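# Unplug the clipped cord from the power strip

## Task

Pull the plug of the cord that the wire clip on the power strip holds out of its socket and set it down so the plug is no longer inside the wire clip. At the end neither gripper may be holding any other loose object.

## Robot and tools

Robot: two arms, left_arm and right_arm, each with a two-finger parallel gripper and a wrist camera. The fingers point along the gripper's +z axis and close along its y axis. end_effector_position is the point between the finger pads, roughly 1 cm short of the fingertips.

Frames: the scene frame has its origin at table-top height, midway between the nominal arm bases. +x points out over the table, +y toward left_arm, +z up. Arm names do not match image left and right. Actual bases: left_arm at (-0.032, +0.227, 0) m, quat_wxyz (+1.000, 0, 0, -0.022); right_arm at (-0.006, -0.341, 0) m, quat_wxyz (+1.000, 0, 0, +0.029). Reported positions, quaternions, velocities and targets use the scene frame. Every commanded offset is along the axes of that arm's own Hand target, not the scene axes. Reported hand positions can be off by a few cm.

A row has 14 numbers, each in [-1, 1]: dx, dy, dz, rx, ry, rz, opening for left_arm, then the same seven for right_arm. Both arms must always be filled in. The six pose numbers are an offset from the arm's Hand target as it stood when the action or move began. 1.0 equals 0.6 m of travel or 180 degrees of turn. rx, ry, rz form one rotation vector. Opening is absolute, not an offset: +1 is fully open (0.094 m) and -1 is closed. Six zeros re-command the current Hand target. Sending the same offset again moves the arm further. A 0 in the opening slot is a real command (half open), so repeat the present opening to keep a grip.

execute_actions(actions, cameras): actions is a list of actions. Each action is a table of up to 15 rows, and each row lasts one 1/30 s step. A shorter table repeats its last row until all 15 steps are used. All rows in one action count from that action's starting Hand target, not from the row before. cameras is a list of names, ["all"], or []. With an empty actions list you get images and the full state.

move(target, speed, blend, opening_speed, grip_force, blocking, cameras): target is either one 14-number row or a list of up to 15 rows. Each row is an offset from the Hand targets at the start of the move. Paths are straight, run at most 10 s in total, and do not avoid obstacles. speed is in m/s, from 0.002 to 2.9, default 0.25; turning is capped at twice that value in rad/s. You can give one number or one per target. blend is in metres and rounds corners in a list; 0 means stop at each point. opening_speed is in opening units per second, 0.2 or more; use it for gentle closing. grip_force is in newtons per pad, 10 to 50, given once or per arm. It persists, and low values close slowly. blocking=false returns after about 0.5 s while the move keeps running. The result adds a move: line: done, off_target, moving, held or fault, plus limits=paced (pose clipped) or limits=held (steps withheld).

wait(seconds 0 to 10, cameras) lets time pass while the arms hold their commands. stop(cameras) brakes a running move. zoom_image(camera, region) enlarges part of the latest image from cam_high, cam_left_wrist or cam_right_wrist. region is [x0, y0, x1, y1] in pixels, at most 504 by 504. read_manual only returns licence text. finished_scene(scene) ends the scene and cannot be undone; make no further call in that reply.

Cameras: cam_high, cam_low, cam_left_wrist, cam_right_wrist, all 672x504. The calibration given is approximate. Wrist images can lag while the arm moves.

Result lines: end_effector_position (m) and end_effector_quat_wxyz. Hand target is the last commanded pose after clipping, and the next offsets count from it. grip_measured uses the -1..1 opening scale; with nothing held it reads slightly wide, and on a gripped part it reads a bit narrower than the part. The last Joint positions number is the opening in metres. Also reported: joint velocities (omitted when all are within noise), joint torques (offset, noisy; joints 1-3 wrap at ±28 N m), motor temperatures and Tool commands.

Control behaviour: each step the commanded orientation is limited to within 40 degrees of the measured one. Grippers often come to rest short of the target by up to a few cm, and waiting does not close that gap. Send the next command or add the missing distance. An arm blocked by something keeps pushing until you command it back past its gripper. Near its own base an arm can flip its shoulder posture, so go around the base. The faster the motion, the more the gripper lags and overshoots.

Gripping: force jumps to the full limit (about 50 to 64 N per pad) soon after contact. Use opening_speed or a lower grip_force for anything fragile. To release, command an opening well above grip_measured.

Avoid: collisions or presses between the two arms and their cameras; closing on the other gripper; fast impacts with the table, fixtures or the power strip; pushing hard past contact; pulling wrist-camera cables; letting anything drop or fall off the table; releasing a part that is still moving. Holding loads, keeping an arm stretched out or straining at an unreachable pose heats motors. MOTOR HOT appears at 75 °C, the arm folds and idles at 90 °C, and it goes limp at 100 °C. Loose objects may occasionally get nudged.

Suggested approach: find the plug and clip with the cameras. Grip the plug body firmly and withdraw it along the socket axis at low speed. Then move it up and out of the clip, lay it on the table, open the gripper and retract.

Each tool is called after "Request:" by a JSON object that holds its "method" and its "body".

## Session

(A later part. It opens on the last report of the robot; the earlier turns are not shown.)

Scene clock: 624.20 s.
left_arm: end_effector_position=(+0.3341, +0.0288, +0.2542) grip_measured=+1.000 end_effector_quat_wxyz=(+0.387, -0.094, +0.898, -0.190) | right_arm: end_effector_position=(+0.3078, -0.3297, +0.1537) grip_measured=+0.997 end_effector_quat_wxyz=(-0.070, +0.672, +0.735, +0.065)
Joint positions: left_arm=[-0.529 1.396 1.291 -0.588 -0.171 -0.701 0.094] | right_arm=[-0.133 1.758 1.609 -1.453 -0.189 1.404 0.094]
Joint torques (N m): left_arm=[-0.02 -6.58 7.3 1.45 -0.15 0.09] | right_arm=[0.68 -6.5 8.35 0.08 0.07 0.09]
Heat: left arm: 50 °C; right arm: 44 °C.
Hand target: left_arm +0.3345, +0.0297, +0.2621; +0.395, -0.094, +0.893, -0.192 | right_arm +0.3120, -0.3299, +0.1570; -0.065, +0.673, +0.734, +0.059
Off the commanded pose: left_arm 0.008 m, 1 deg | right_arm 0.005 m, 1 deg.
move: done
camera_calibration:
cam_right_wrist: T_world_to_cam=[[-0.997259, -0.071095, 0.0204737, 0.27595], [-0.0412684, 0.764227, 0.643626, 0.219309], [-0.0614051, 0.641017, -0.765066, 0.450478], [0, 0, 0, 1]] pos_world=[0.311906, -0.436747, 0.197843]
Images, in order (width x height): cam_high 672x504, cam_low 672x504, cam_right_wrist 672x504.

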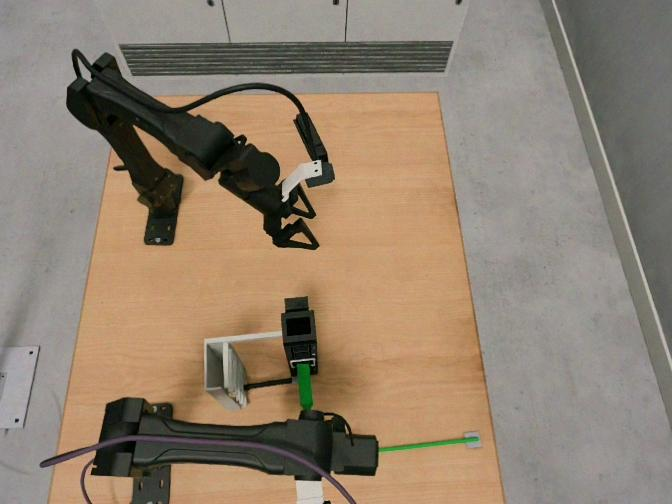

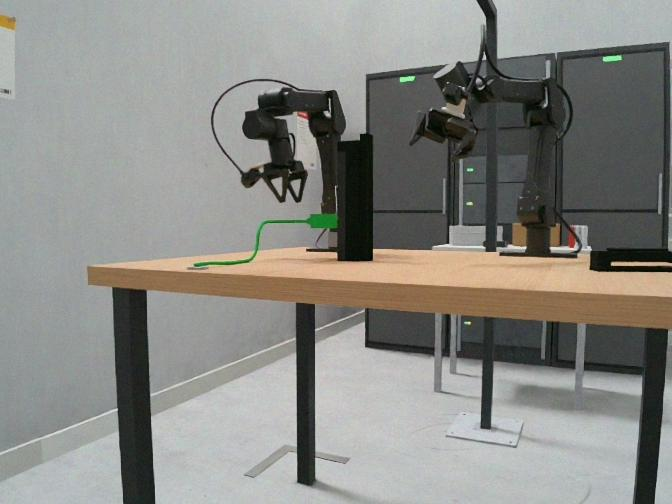

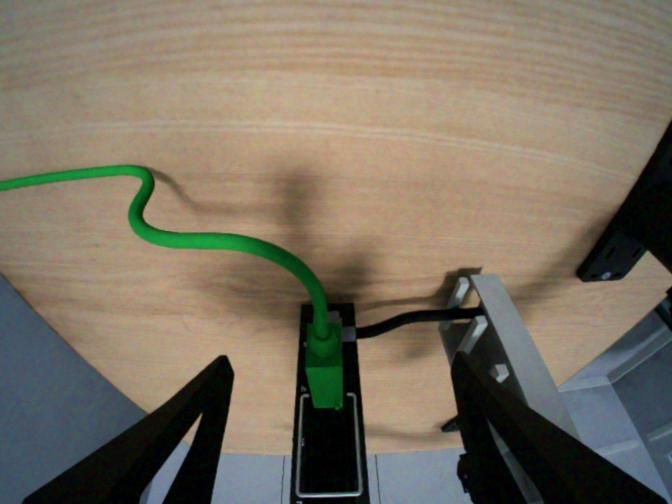

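Request:
{"method": "move", "body": {"target": [0,0,0,0,0,0,1, 0.1092,0.0167,0.043,0,0,0,1], "speed": 0.1, "cameras": ["cam_right_wrist","cam_low","cam_high"]}}

Request:
{"method": "zoom_image", "body": {"camera": "cam_right_wrist", "region": [200, 280, 480, 504]}}

Request:
{"method": "zoom_image", "body": {"camera": "cam_low", "region": [260, 170, 350, 240]}}

Scene clock: 665.97 s.
left_arm: end_effector_position=(+0.3341, +0.0288, +0.2542) grip_measured=+1.000 end_effector_quat_wxyz=(+0.387, -0.094, +0.898, -0.190) | right_arm: end_effector_position=(+0.3158, -0.2593, +0.1490) grip_measured=+0.997 end_effector_quat_wxyz=(-0.064, +0.669, +0.738, +0.069)
Joint positions: left_arm=[-0.529 1.396 1.291 -0.588 -0.171 -0.701 0.094] | right_arm=[0.087 1.773 1.609 -1.382 -0.186 1.62 0.094]
Joint torques (N m): left_arm=[-0.1 -6.26 7.23 1.5 -0.19 0.03] | right_arm=[0.2 -6.78 5.22 0.39 0.03 0.1]
Motor temperatures (°C): left_arm=[25 29 51 36 27 27 24] | right_arm=[25 37 43 28 27 23 26]
Heat: left arm: 51 °C; right arm: 43 °C.
Hand target: left_arm +0.3345, +0.0297, +0.2621; +0.395, -0.094, +0.893, -0.192 | right_arm +0.3160, -0.2603, +0.1429; -0.065, +0.673, +0.735, +0.059
Off the commanded pose: left_arm 0.008 m, 1 deg | right_arm 0.006 m, 1 deg.
move: done
camera_calibration:
cam_right_wrist: T_world_to_cam=[[-0.996916, -0.0783261, 0.00479048, 0.289424], [-0.0570766, 0.765645, 0.640727, 0.174711], [-0.0538534, 0.638477, -0.767754, 0.399653], [0, 0, 0, 1]] pos_world=[0.320026, -0.366267, 0.193507]
Images, in order (width x height): cam_high 672x504, cam_low 672x504, cam_right_wrist 672x504.

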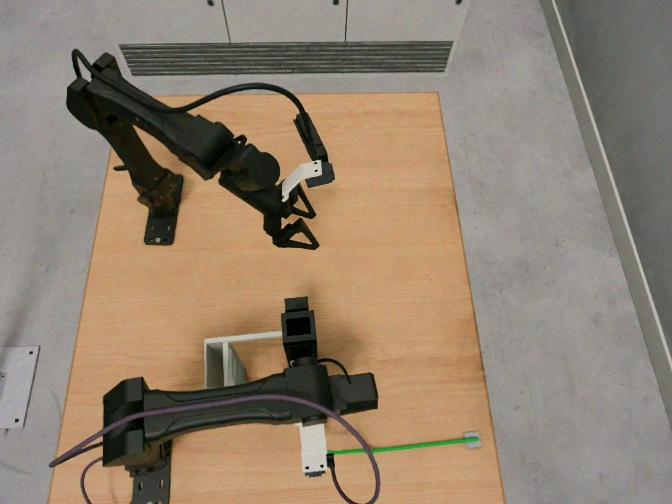

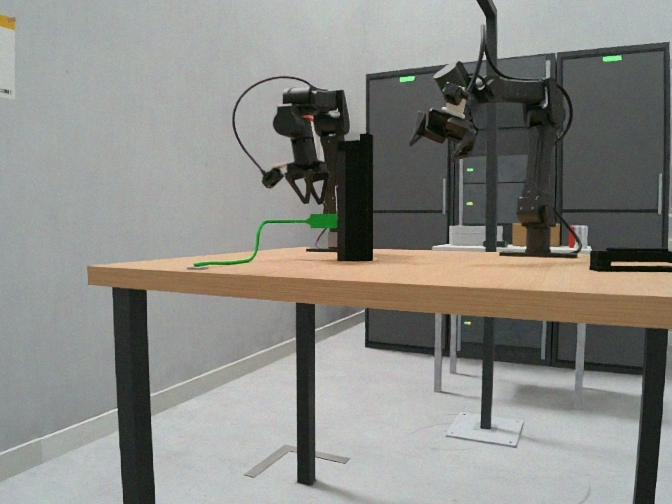

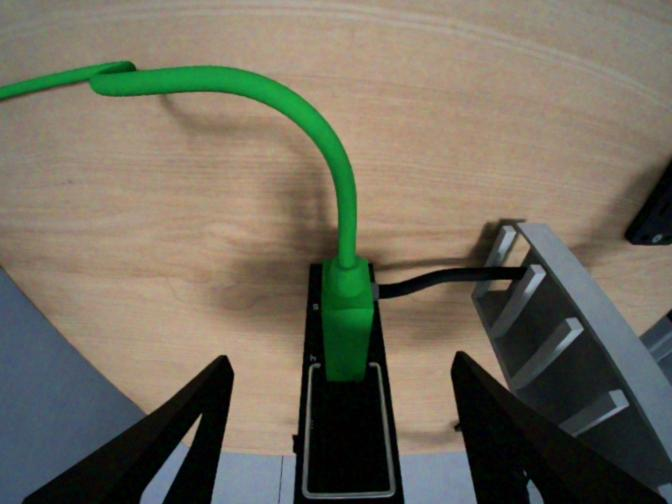

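Scaled by 1.800 from the camera's 672x504 image, which has a finer 960x720 frame.

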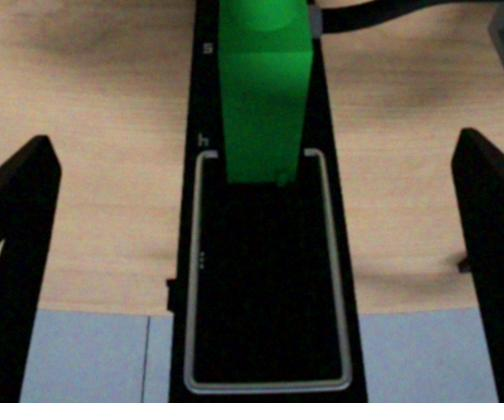

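Scaled by 5.600 from the camera's 672x504 image, which has a finer 960x720 frame.

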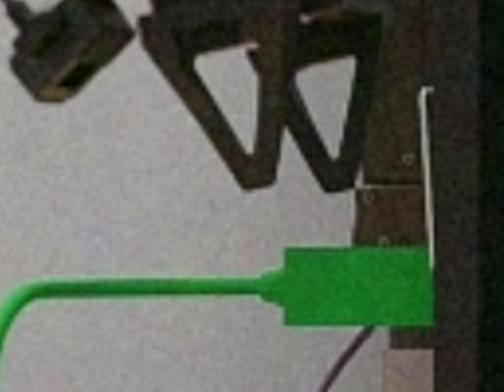

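Request:
{"method": "move", "body": {"target": [0,0,0,0,0,0,1, -0.0087,-0.0067,0.078,0,0,0,1], "speed": 0.08, "cameras": ["cam_right_wrist","cam_low","cam_high"]}}

Request:
{"method": "zoom_image", "body": {"camera": "cam_right_wrist", "region": [200, 280, 480, 504]}}

Request:
{"method": "zoom_image", "body": {"camera": "cam_low", "region": [260, 170, 350, 240]}}

Scene clock: 681.80 s.
left_arm: end_effector_position=(+0.3341, +0.0288, +0.2542) grip_measured=+1.000 end_effector_quat_wxyz=(+0.387, -0.094, +0.898, -0.190) | right_arm: end_effector_position=(+0.3146, -0.2577, +0.1014) grip_measured=+0.997 end_effector_quat_wxyz=(-0.064, +0.671, +0.736, +0.068)
Joint positions: left_arm=[-0.529 1.396 1.291 -0.588 -0.171 -0.701 0.094] | right_arm=[0.092 1.773 1.42 -1.192 -0.186 1.631 0.094]
Joint torques (N m): left_arm=[-0.03 -6.49 7.27 1.53 -0.14 0.04] | right_arm=[0.61 -7.42 4.67 0.36 0.03 0.1]
Heat: left arm: 51 °C; right arm: 42 °C.
Hand target: left_arm +0.3345, +0.0297, +0.2621; +0.395, -0.094, +0.893, -0.192 | right_arm +0.3116, -0.2576, +0.0959; -0.065, +0.673, +0.734, +0.059
Off the commanded pose: left_arm 0.008 m, 1 deg | right_arm 0.006 m, 1 deg.
move: done
camera_calibration:
cam_right_wrist: T_world_to_cam=[[-0.9973, -0.0731599, 0.00637261, 0.289863], [-0.0520936, 0.765946, 0.640791, 0.202392], [-0.0517613, 0.638729, -0.767689, 0.361408], [0, 0, 0, 1]] pos_world=[0.318331, -0.364657, 0.14591]
Images, in order (width x height): cam_high 672x504, cam_low 672x504, cam_right_wrist 672x504.

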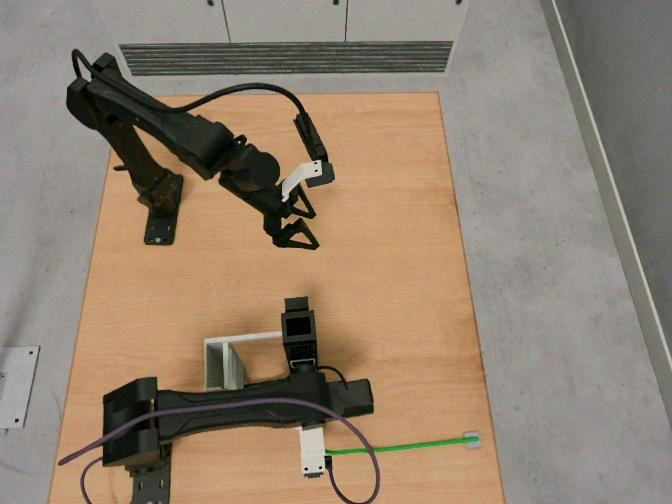

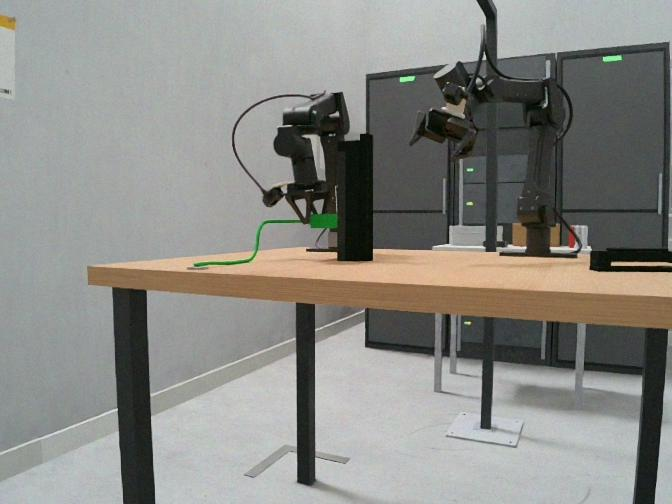

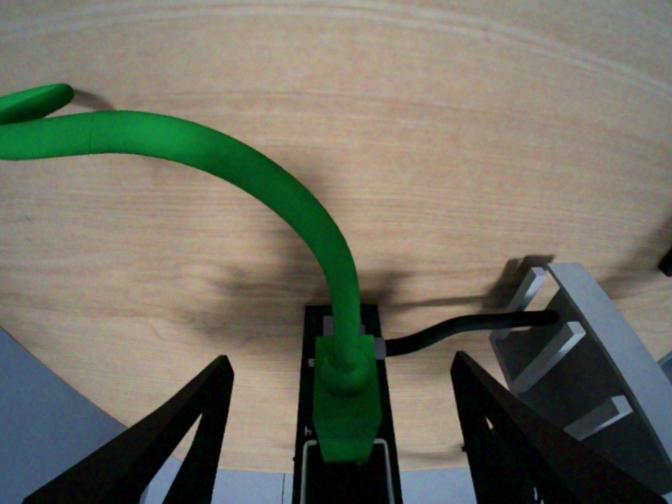

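Scaled by 1.800 from the camera's 672x504 image, which has a finer 960x720 frame.

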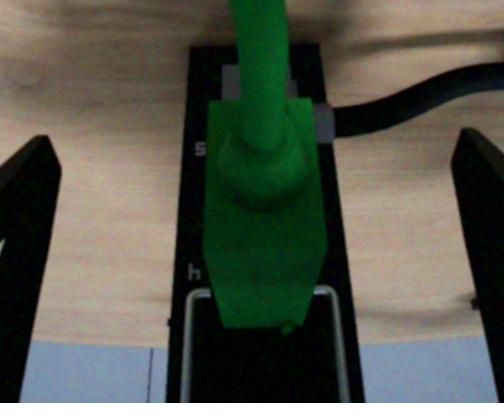

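Scaled by 5.600 from the camera's 672x504 image, which has a finer 960x720 frame.

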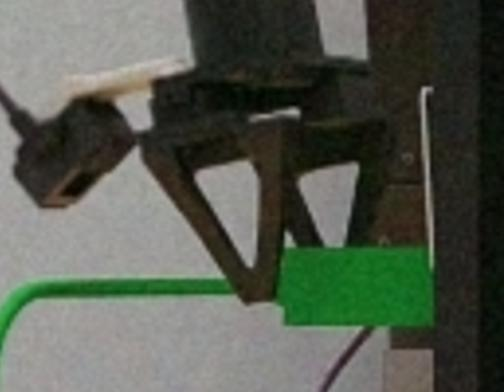

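Request:
{"method": "move", "body": {"target": [0,0,0,0,0,0,1, 0.0181,-0.006,0.0032,0,0,0,1], "speed": 0.06, "cameras": ["cam_right_wrist","cam_low"]}}

Request:
{"method": "zoom_image", "body": {"camera": "cam_right_wrist", "region": [200, 280, 480, 504]}}

Request:
{"method": "zoom_image", "body": {"camera": "cam_low", "region": [260, 170, 350, 240]}}

Scene clock: 704.40 s.
left_arm: end_effector_position=(+0.3341, +0.0288, +0.2542) grip_measured=+1.000 end_effector_quat_wxyz=(+0.387, -0.094, +0.898, -0.190) | right_arm: end_effector_position=(+0.3103, -0.2462, +0.0983) grip_measured=+0.997 end_effector_quat_wxyz=(-0.068, +0.670, +0.736, +0.065)
Joint positions: left_arm=[-0.529 1.396 1.291 -0.588 -0.171 -0.701 0.094] | right_arm=[0.128 1.773 1.408 -1.183 -0.186 1.665 0.094]
Joint torques (N m): left_arm=[0.12 -6.64 7.21 1.54 -0.16 0.07] | right_arm=[0.44 -8.25 4.55 0.35 0.04 0.11]
Heat: left arm: 51 °C; right arm: 42 °C.
Hand target: left_arm +0.3345, +0.0297, +0.2621; +0.395, -0.094, +0.893, -0.192 | right_arm +0.3072, -0.2469, +0.0959; -0.065, +0.673, +0.735, +0.059
Off the commanded pose: left_arm 0.008 m, 1 deg | right_arm 0.004 m, 1 deg.
move: done
camera_calibration:
cam_right_wrist: T_world_to_cam=[[-0.997013, -0.0756679, 0.0154465, 0.284847], [-0.0482279, 0.766255, 0.640725, 0.194201], [-0.0603182, 0.638066, -0.767615, 0.353896], [0, 0, 0, 1]] pos_world=[0.314709, -0.353063, 0.142827]
Images, in order (width x height): cam_low 672x504, cam_right_wrist 672x504.

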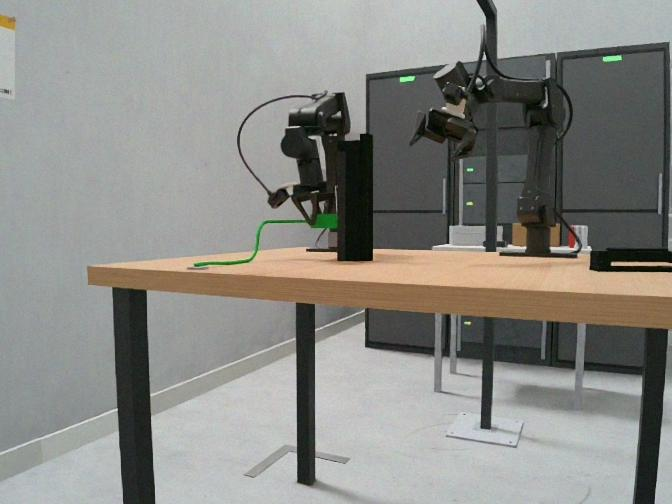

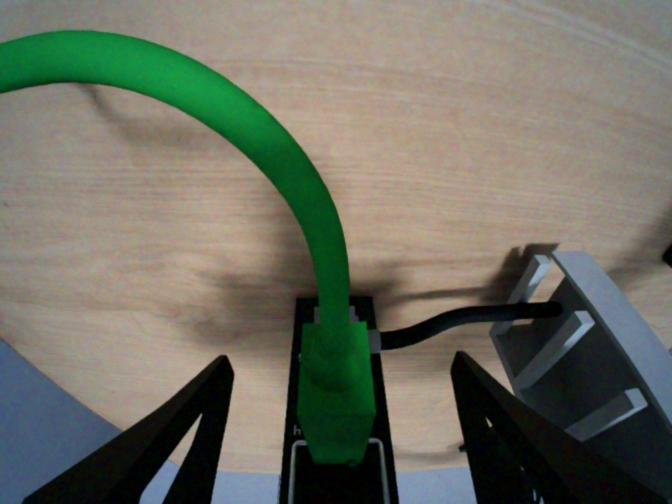

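Scaled by 1.800 from the camera's 672x504 image, which has a finer 960x720 frame.

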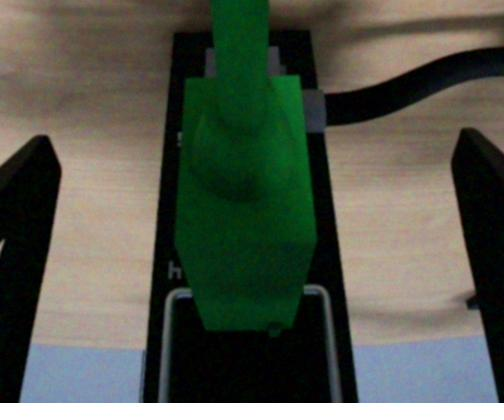

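Scaled by 5.600 from the camera's 672x504 image, which has a finer 960x720 frame.

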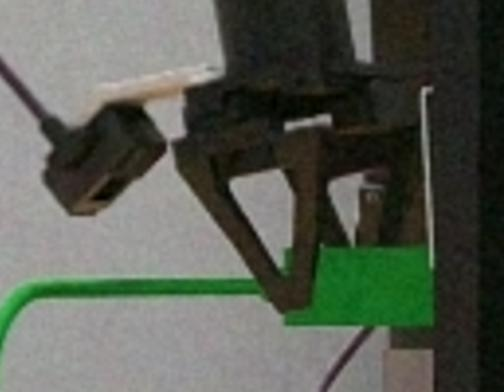

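Request:
{"method": "move", "body": {"target": [0,0,0,0,0,0,1, 0.0115,0.0025,0.002,0,0,0,1], "speed": 0.06, "cameras": ["cam_right_wrist","cam_low"]}}

Request:
{"method": "zoom_image", "body": {"camera": "cam_right_wrist", "region": [200, 280, 480, 504]}}

Request:
{"method": "zoom_image", "body": {"camera": "cam_low", "region": [260, 170, 350, 240]}}

Scene clock: 713.03 s.
left_arm: end_effector_position=(+0.3341, +0.0288, +0.2542) grip_measured=+1.000 end_effector_quat_wxyz=(+0.387, -0.094, +0.898, -0.190) | right_arm: end_effector_position=(+0.3089, -0.2397, +0.0983) grip_measured=+0.997 end_effector_quat_wxyz=(-0.068, +0.670, +0.736, +0.064)
Joint positions: left_arm=[-0.529 1.396 1.291 -0.588 -0.171 -0.701 0.094] | right_arm=[0.149 1.773 1.408 -1.18 -0.186 1.687 0.094]
Joint torques (N m): left_arm=[-0.03 -6.38 7.16 1.5 -0.21 0.09] | right_arm=[0.49 -7.68 5.23 0.37 0.04 0.12]
Heat: left arm: 51 °C; right arm: 41 °C.
Hand target: left_arm +0.3345, +0.0297, +0.2621; +0.395, -0.094, +0.893, -0.192 | right_arm +0.3080, -0.2399, +0.0959; -0.065, +0.673, +0.734, +0.059
Off the commanded pose: left_arm 0.008 m, 1 deg | right_arm 0.003 m, 1 deg.
move: done
camera_calibration:
cam_right_wrist: T_world_to_cam=[[-0.997044, -0.0748731, 0.0172274, 0.283872], [-0.0464625, 0.766187, 0.640936, 0.188538], [-0.0611883, 0.638241, -0.767401, 0.349962], [0, 0, 0, 1]] pos_world=[0.313207, -0.346561, 0.142831]
Images, in order (width x height): cam_low 672x504, cam_right_wrist 672x504.

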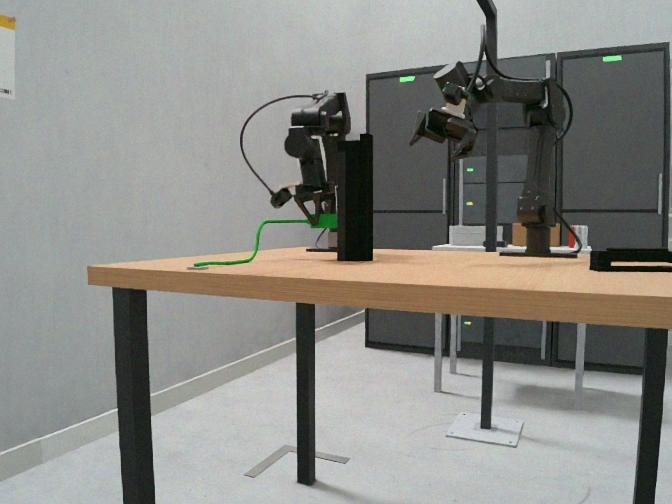

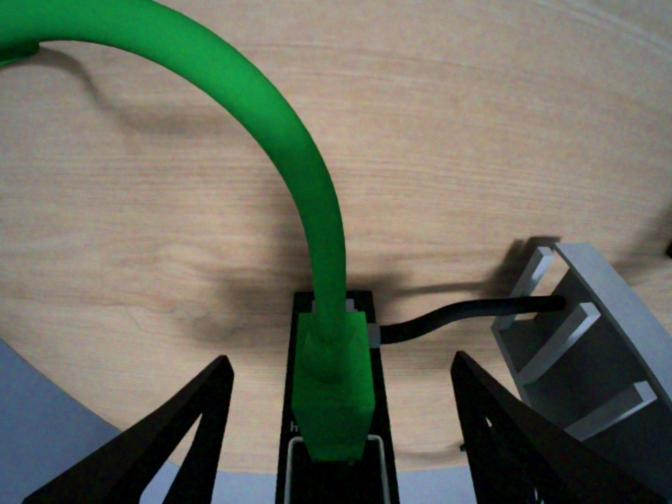

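Scaled by 1.800 from the camera's 672x504 image, which has a finer 960x720 frame.

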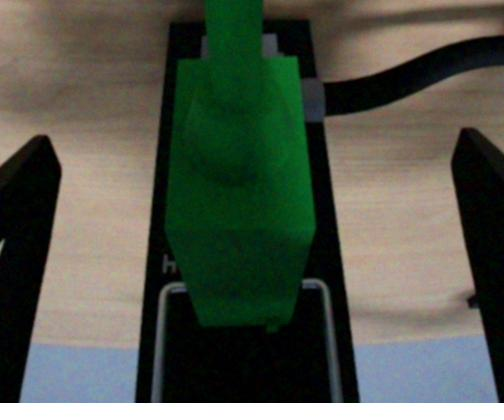

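Scaled by 5.600 from the camera's 672x504 image, which has a finer 960x720 frame.

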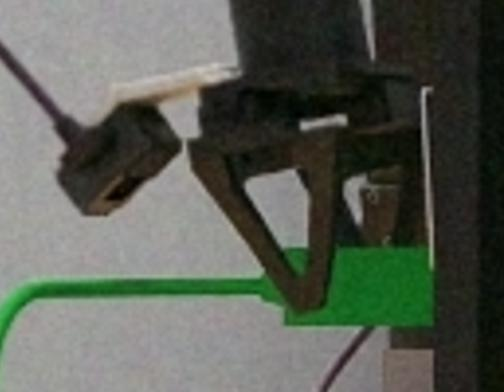

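Request:
{"method": "move", "body": {"target": [0,0,0,0,0,0,1, 0,0,0,0,0,0,-0.75], "opening_speed": 0.6, "cameras": ["cam_right_wrist","cam_low"]}}

Request:
{"method": "zoom_image", "body": {"camera": "cam_right_wrist", "region": [200, 280, 480, 504]}}

Request:
{"method": "zoom_image", "body": {"camera": "cam_low", "region": [260, 170, 350, 240]}}

Scene clock: 720.27 s.
left_arm: end_effector_position=(+0.3341, +0.0288, +0.2542) grip_measured=+1.000 end_effector_quat_wxyz=(+0.387, -0.094, +0.898, -0.190) | right_arm: end_effector_position=(+0.3115, -0.2392, +0.0984) grip_measured=-0.481 end_effector_quat_wxyz=(-0.065, +0.673, +0.734, +0.069)
Joint positions: left_arm=[-0.529 1.396 1.291 -0.588 -0.171 -0.701 0.094] | right_arm=[0.149 1.773 1.408 -1.17 -0.186 1.694 0.024]
Joint torques (N m): left_arm=[-0.05 -6.43 7.28 1.53 -0.19 0.02] | right_arm=[0.47 -7.69 5.29 0.27 0.05 0.03]
Heat: left arm: 51 °C; right arm: 41 °C.
Hand target: left_arm +0.3345, +0.0297, +0.2621; +0.395, -0.094, +0.893, -0.192 | right_arm +0.3080, -0.2399, +0.0959; -0.065, +0.673, +0.734, +0.059
Off the commanded pose: left_arm 0.008 m, 1 deg | right_arm 0.004 m, 1 deg.
move: done
camera_calibration:
cam_right_wrist: T_world_to_cam=[[-0.997687, -0.0674988, 0.0080325, 0.289398], [-0.0465967, 0.765155, 0.642158, 0.187867], [-0.0494909, 0.640298, -0.766531, 0.346602], [0, 0, 0, 1]] pos_world=[0.314636, -0.346142, 0.142716]
Images, in order (width x height): cam_low 672x504, cam_right_wrist 672x504.

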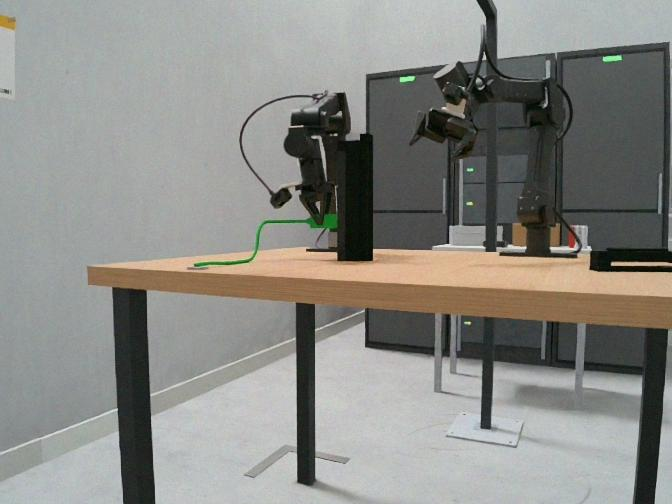

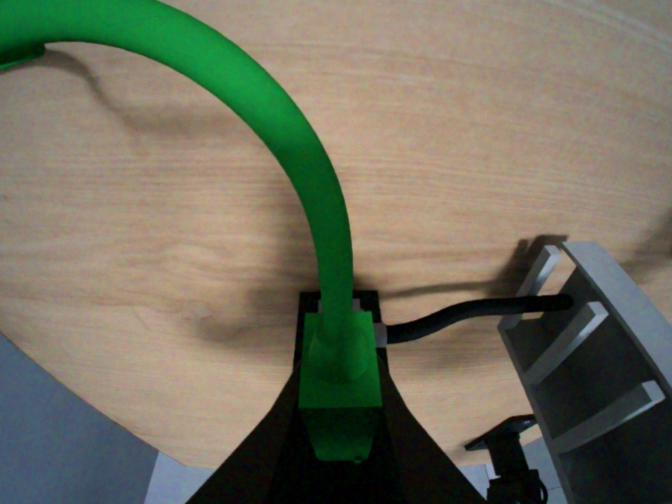

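Scaled by 1.800 from the camera's 672x504 image, which has a finer 960x720 frame.

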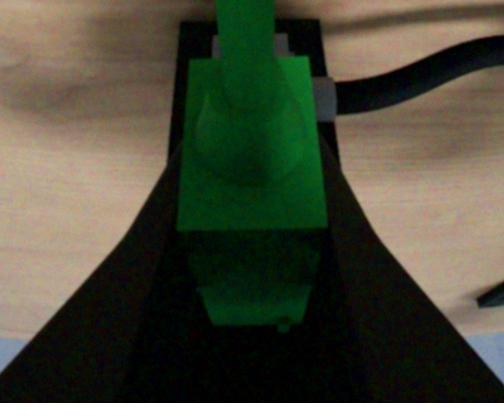

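Scaled by 5.600 from the camera's 672x504 image, which has a finer 960x720 frame.

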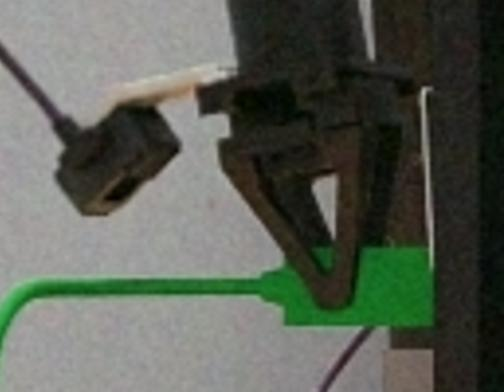

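Request:
{"method": "move", "body": {"target": [0,0,0,0,0,0,1, -0.0411,0,-0.0073,0,0,0,-0.75], "speed": 0.04, "cameras": ["cam_right_wrist","cam_low","cam_high"]}}

Request:
{"method": "zoom_image", "body": {"camera": "cam_low", "region": [260, 170, 350, 240]}}

Scene clock: 728.30 s.
left_arm: end_effector_position=(+0.3341, +0.0288, +0.2542) grip_measured=+1.000 end_effector_quat_wxyz=(+0.387, -0.094, +0.898, -0.190) | right_arm: end_effector_position=(+0.3116, -0.2409, +0.0984) grip_measured=-0.481 end_effector_quat_wxyz=(-0.082, +0.668, +0.735, +0.083)
Joint positions: left_arm=[-0.529 1.396 1.291 -0.588 -0.171 -0.701 0.094] | right_arm=[0.119 1.773 1.401 -1.167 -0.232 1.656 0.024]
Joint torques (N m): left_arm=[-0.02 -6.46 7.25 1.54 -0.19 0] | right_arm=[-2.92 -8.08 5.39 0.1 0.43 -0.34]
Heat: left arm: 51 °C; right arm: 41 °C.
Hand target: left_arm +0.3345, +0.0297, +0.2621; +0.395, -0.094, +0.893, -0.192 | right_arm +0.3102, -0.2648, +0.0960; -0.065, +0.673, +0.734, +0.059
Off the commanded pose: left_arm 0.008 m, 1 deg | right_arm 0.024 m, 3 deg.
move: off_target (right_arm)
camera_calibration:
cam_right_wrist: T_world_to_cam=[[-0.996934, -0.0776551, 0.00959928, 0.286557], [-0.0508007, 0.735672, 0.675431, 0.180235], [-0.0595125, 0.672872, -0.737361, 0.35584], [0, 0, 0, 1]] pos_world=[0.316011, -0.349776, 0.137895]
Images, in order (width x height): cam_high 672x504, cam_low 672x504, cam_right_wrist 672x504.

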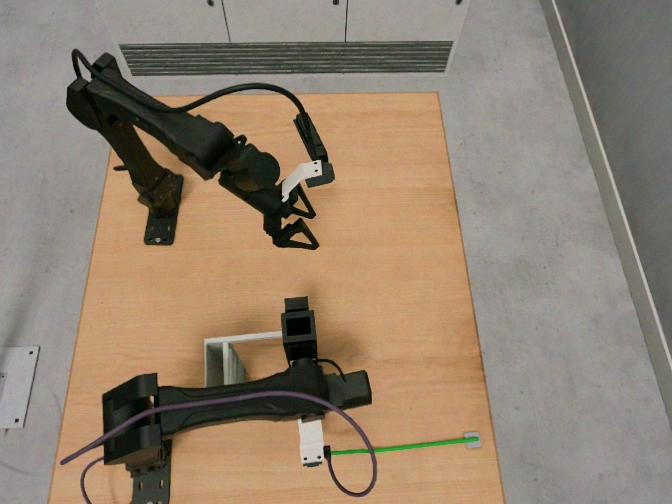

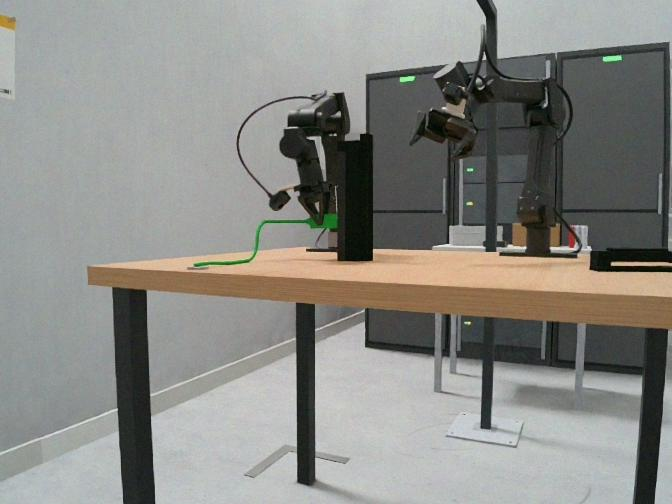

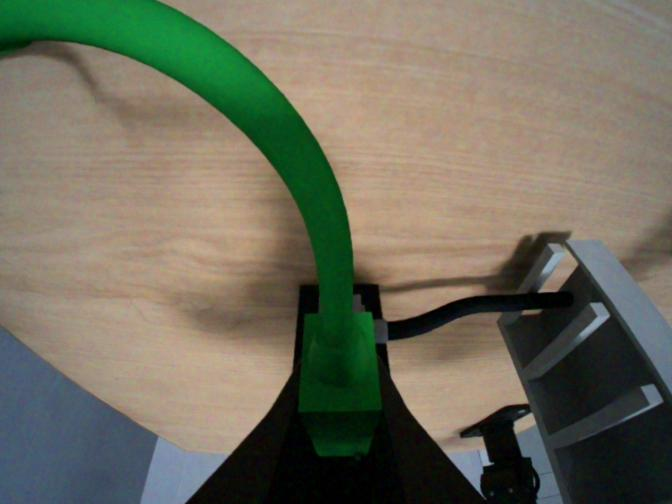

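Scaled by 5.600 from the camera's 672x504 image, which has a finer 960x720 frame.

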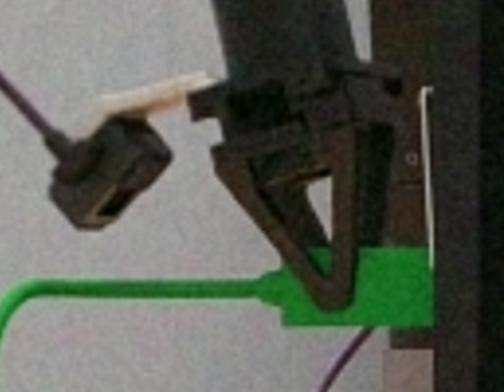

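Request:
{"method": "move", "body": {"target": [0,0,0,0,0,0,1, -0.0411,0,-0.0073,0,0,0,-0.75], "speed": 0.04, "cameras": ["cam_right_wrist","cam_low"]}}

Request:
{"method": "zoom_image", "body": {"camera": "cam_low", "region": [260, 170, 350, 240]}}

Scene clock: 736.17 s.
left_arm: end_effector_position=(+0.3341, +0.0288, +0.2542) grip_measured=+1.000 end_effector_quat_wxyz=(+0.387, -0.094, +0.898, -0.190) | right_arm: end_effector_position=(+0.3135, -0.2420, +0.0992) grip_measured=-0.482 end_effector_quat_wxyz=(-0.110, +0.656, +0.739, +0.109)
Joint positions: left_arm=[-0.529 1.396 1.291 -0.588 -0.171 -0.701 0.094] | right_arm=[0.074 1.783 1.401 -1.168 -0.311 1.587 0.024]
Joint torques (N m): left_arm=[0.06 -6.28 7.1 1.49 -0.18 0.04] | right_arm=[-4.94 -8.88 5.65 -0.11 1.12 -0.4]
Heat: left arm: 51 °C; right arm: 41 °C.
Hand target: left_arm +0.3345, +0.0297, +0.2621; +0.395, -0.094, +0.893, -0.192 | right_arm +0.3125, -0.2898, +0.0960; -0.064, +0.673, +0.735, +0.059
Off the commanded pose: left_arm 0.008 m, 1 deg | right_arm 0.048 m, 8 deg.
move: off_target (right_arm)
camera_calibration:
cam_right_wrist: T_world_to_cam=[[-0.994859, -0.101045, 0.00680317, 0.282314], [-0.0640625, 0.679923, 0.73048, 0.165743], [-0.0784368, 0.726288, -0.682901, 0.370809], [0, 0, 0, 1]] pos_world=[0.320565, -0.35348, 0.130233]
Images, in order (width x height): cam_low 672x504, cam_right_wrist 672x504.

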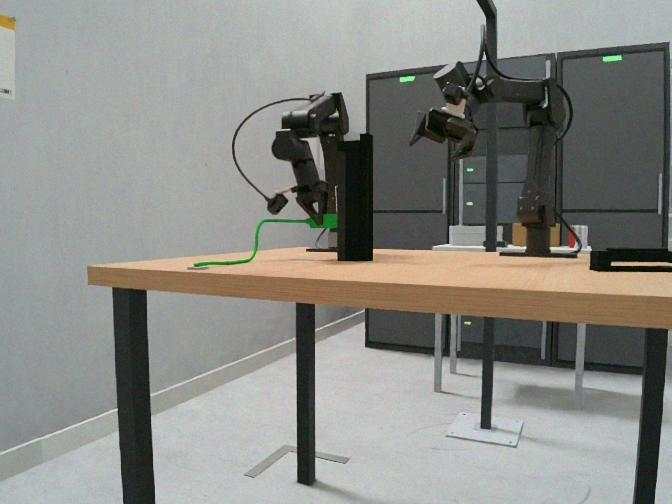

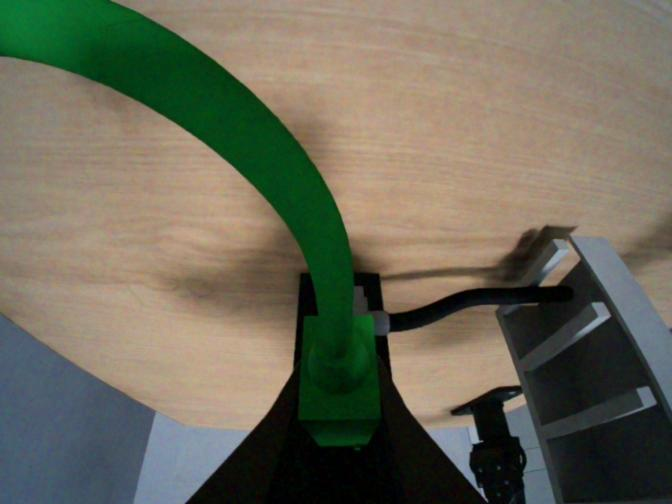

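Scaled by 5.600 from the camera's 672x504 image, which has a finer 960x720 frame.

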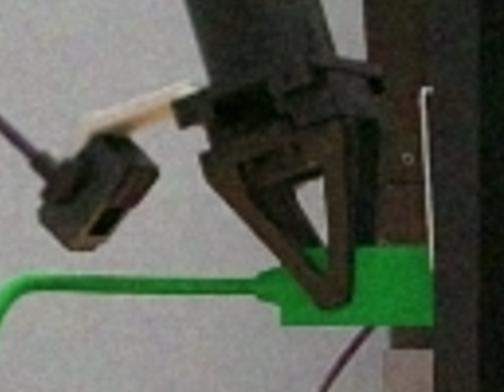

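Request:
{"method": "move", "body": {"target": [0,0,0,0,0,0,1, -0.0411,0,-0.0073,0,-0.0556,0,-0.75], "speed": 0.04, "cameras": ["cam_right_wrist","cam_low"]}}

Request:
{"method": "zoom_image", "body": {"camera": "cam_low", "region": [260, 170, 350, 240]}}

Scene clock: 762.80 s.
left_arm: end_effector_position=(+0.3341, +0.0288, +0.2542) grip_measured=+1.000 end_effector_quat_wxyz=(+0.387, -0.094, +0.898, -0.190) | right_arm: end_effector_position=(+0.3135, -0.2433, +0.0986) grip_measured=-0.482 end_effector_quat_wxyz=(-0.107, +0.656, +0.740, +0.105)
Joint positions: left_arm=[-0.529 1.396 1.291 -0.588 -0.171 -0.701 0.094] | right_arm=[0.075 1.783 1.401 -1.169 -0.3 1.587 0.024]
Joint torques (N m): left_arm=[0.13 -6.5 7.42 1.54 -0.19 0.09] | right_arm=[-4.03 -9.63 7.16 -0.31 2.45 -0.24]
Heat: left arm: 51 °C; right arm: 41 °C.
Hand target: left_arm +0.3345, +0.0297, +0.2621; +0.395, -0.094, +0.893, -0.192 | right_arm +0.3146, -0.3148, +0.0960; +0.000, +0.676, +0.737, +0.000
Off the commanded pose: left_arm 0.008 m, 1 deg | right_arm 0.071 m, 17 deg.
move: off_target (right_arm)
camera_calibration:
cam_right_wrist: T_world_to_cam=[[-0.9947, -0.102595, 0.00681838, 0.281812], [-0.0659851, 0.687793, 0.722902, 0.170357], [-0.0788561, 0.718621, -0.690917, 0.370356], [0, 0, 0, 1]] pos_world=[0.320765, -0.354403, 0.130812]
Images, in order (width x height): cam_low 672x504, cam_right_wrist 672x504.

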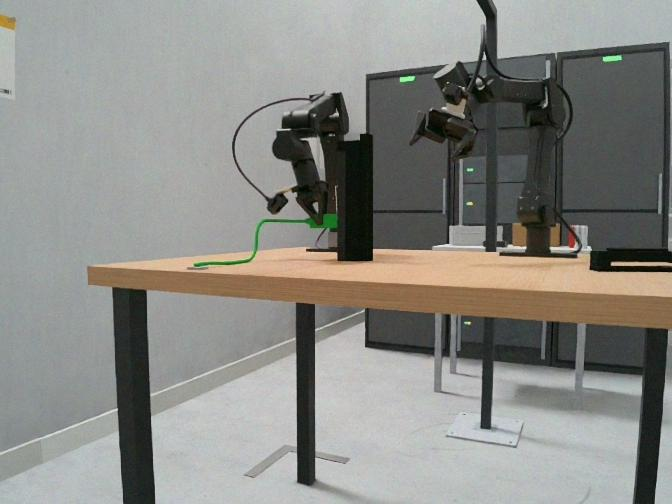

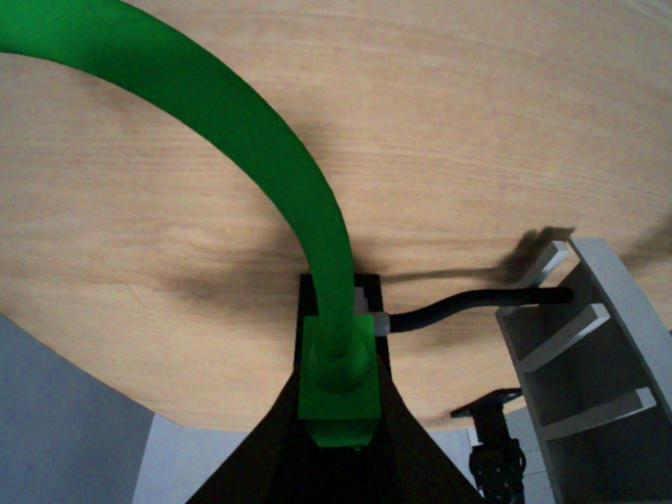

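Scaled by 5.600 from the camera's 672x504 image, which has a finer 960x720 frame.

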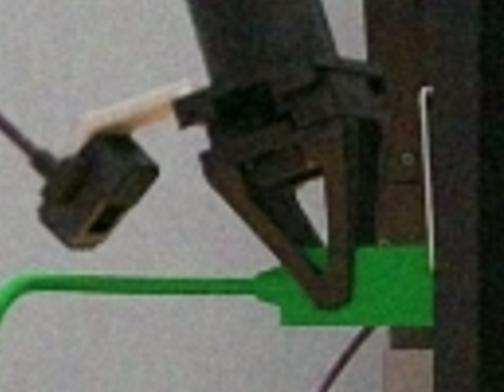

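Request:
{"method": "move", "body": {"target": [0,0,0,0,0,0,1, -0.0417,0,0,0,0,0,-0.75], "speed": 0.04, "cameras": ["cam_low"]}}

Request:
{"method": "zoom_image", "body": {"camera": "cam_low", "region": [260, 170, 350, 240]}}

Scene clock: 767.37 s.
left_arm: end_effector_position=(+0.3341, +0.0288, +0.2542) grip_measured=+1.000 end_effector_quat_wxyz=(+0.387, -0.094, +0.898, -0.190) | right_arm: end_effector_position=(+0.3163, -0.3357, +0.0907) grip_measured=-0.482 end_effector_quat_wxyz=(-0.013, +0.678, +0.735, +0.007)
Joint positions: left_arm=[-0.529 1.396 1.291 -0.588 -0.171 -0.701 0.094] | right_arm=[-0.06 1.783 1.401 -1.199 -0.028 1.487 0.024]
Joint torques (N m): left_arm=[-0.08 -6.57 7.45 1.51 -0.16 0.12] | right_arm=[0.25 -8.54 6.48 0.14 0.27 -0.04]
Heat: left arm: 51 °C; right arm: 41 °C.
Hand target: left_arm +0.3345, +0.0297, +0.2621; +0.395, -0.094, +0.893, -0.192 | right_arm +0.3168, -0.3396, +0.0960; +0.000, +0.675, +0.737, +0.000
Off the commanded pose: left_arm 0.008 m, 1 deg | right_arm 0.007 m, 2 deg.
move: done
Images, in order (width x height): cam_low 672x504.

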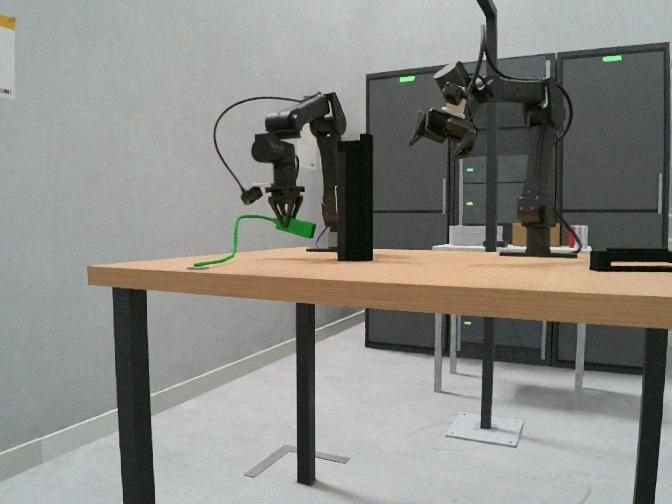

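Scaled by 5.600 from the camera's 672x504 image, which has a finer 960x720 frame.

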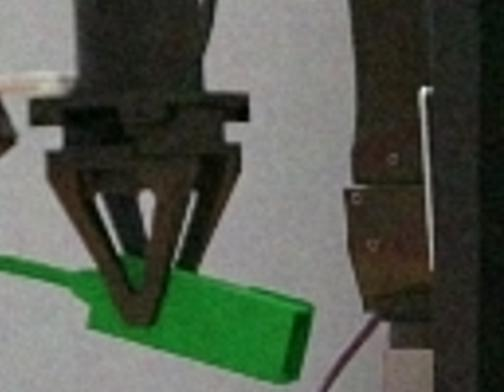

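Request:
{"method": "execute_actions", "body": {"actions": [], "cameras": ["cam_high","cam_right_wrist","cam_low"]}}

Request:
{"method": "zoom_image", "body": {"camera": "cam_low", "region": [170, 170, 350, 290]}}

Request:
{"method": "zoom_image", "body": {"camera": "cam_high", "region": [250, 330, 500, 504]}}

Scene clock: 777.80 s.
left_arm: end_effector_position=(+0.3341, +0.0288, +0.2542) grip_measured=+1.000 end_effector_quat_wxyz=(+0.387, -0.094, +0.898, -0.190) | right_arm: end_effector_position=(+0.3163, -0.3358, +0.0907) grip_measured=-0.482 end_effector_quat_wxyz=(-0.013, +0.678, +0.735, +0.007)
Joint positions: left_arm=[-0.529 1.396 1.291 -0.588 -0.171 -0.701 0.094] | right_arm=[-0.06 1.783 1.401 -1.199 -0.027 1.487 0.024]
Joint velocities: within noise
Joint torques (N m): left_arm=[-0.05 -6.48 7.36 1.5 -0.14 0.08] | right_arm=[0.23 -8.54 6.46 0.14 0.28 -0.04]
Motor temperatures (°C): left_arm=[25 29 51 36 27 27 24] | right_arm=[25 40 41 27 29 24 27]
Heat: left arm: 51 °C; right arm: 41 °C.
Hand target: left_arm +0.3345, +0.0297, +0.2621; +0.395, -0.094, +0.893, -0.192 | right_arm +0.3168, -0.3396, +0.0960; +0.000, +0.675, +0.737, +0.000
Tool commands: left_gripper/opening=+1.0 right_gripper/opening=-0.75
Off the commanded pose: left_arm 0.008 m, 1 deg | right_arm 0.007 m, 2 deg.
camera_calibration:
cam_right_wrist: T_world_to_cam=[[-0.99786, -0.0606371, 0.0244836, 0.288598], [-0.0396874, 0.859122, 0.51023, 0.308365], [-0.0519733, 0.508166, -0.859689, 0.367696], [0, 0, 0, 1]] pos_world=[0.319329, -0.434274, 0.151701]
Images, in order (width x height): cam_high 672x504, cam_low 672x504, cam_right_wrist 672x504.

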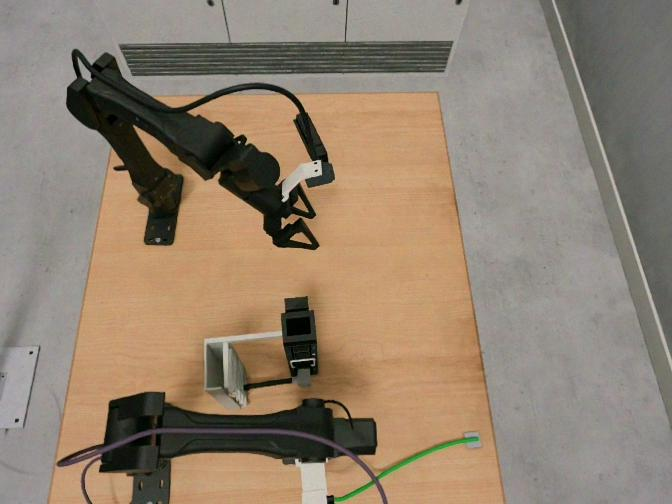

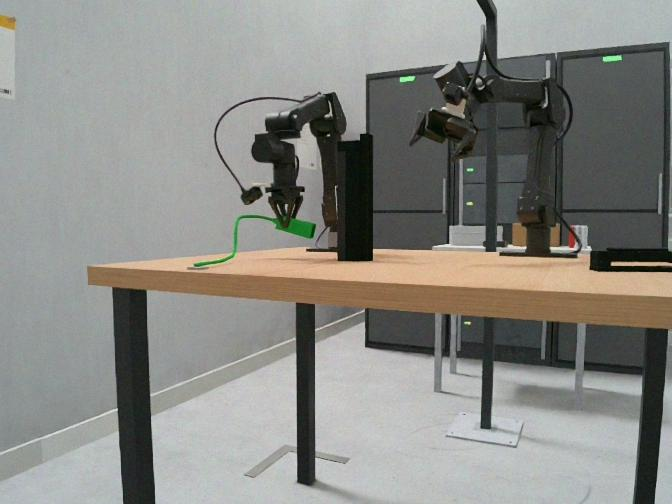

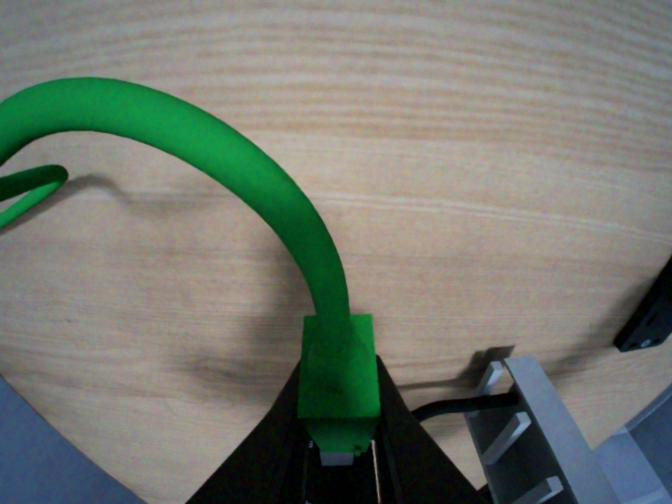

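Scaled by 2.800 from the camera's 672x504 image, which has a finer 960x720 frame.

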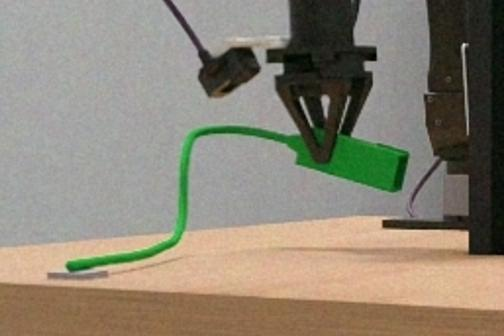

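Scaled by 2.016 from the camera's 672x504 image, which has a finer 960x720 frame.

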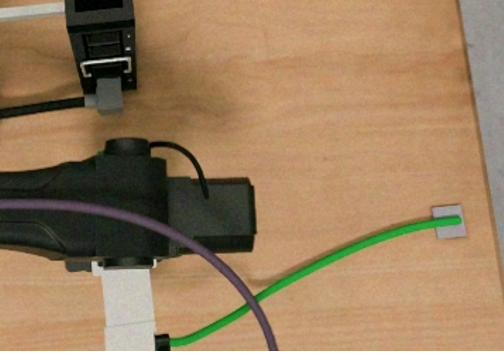

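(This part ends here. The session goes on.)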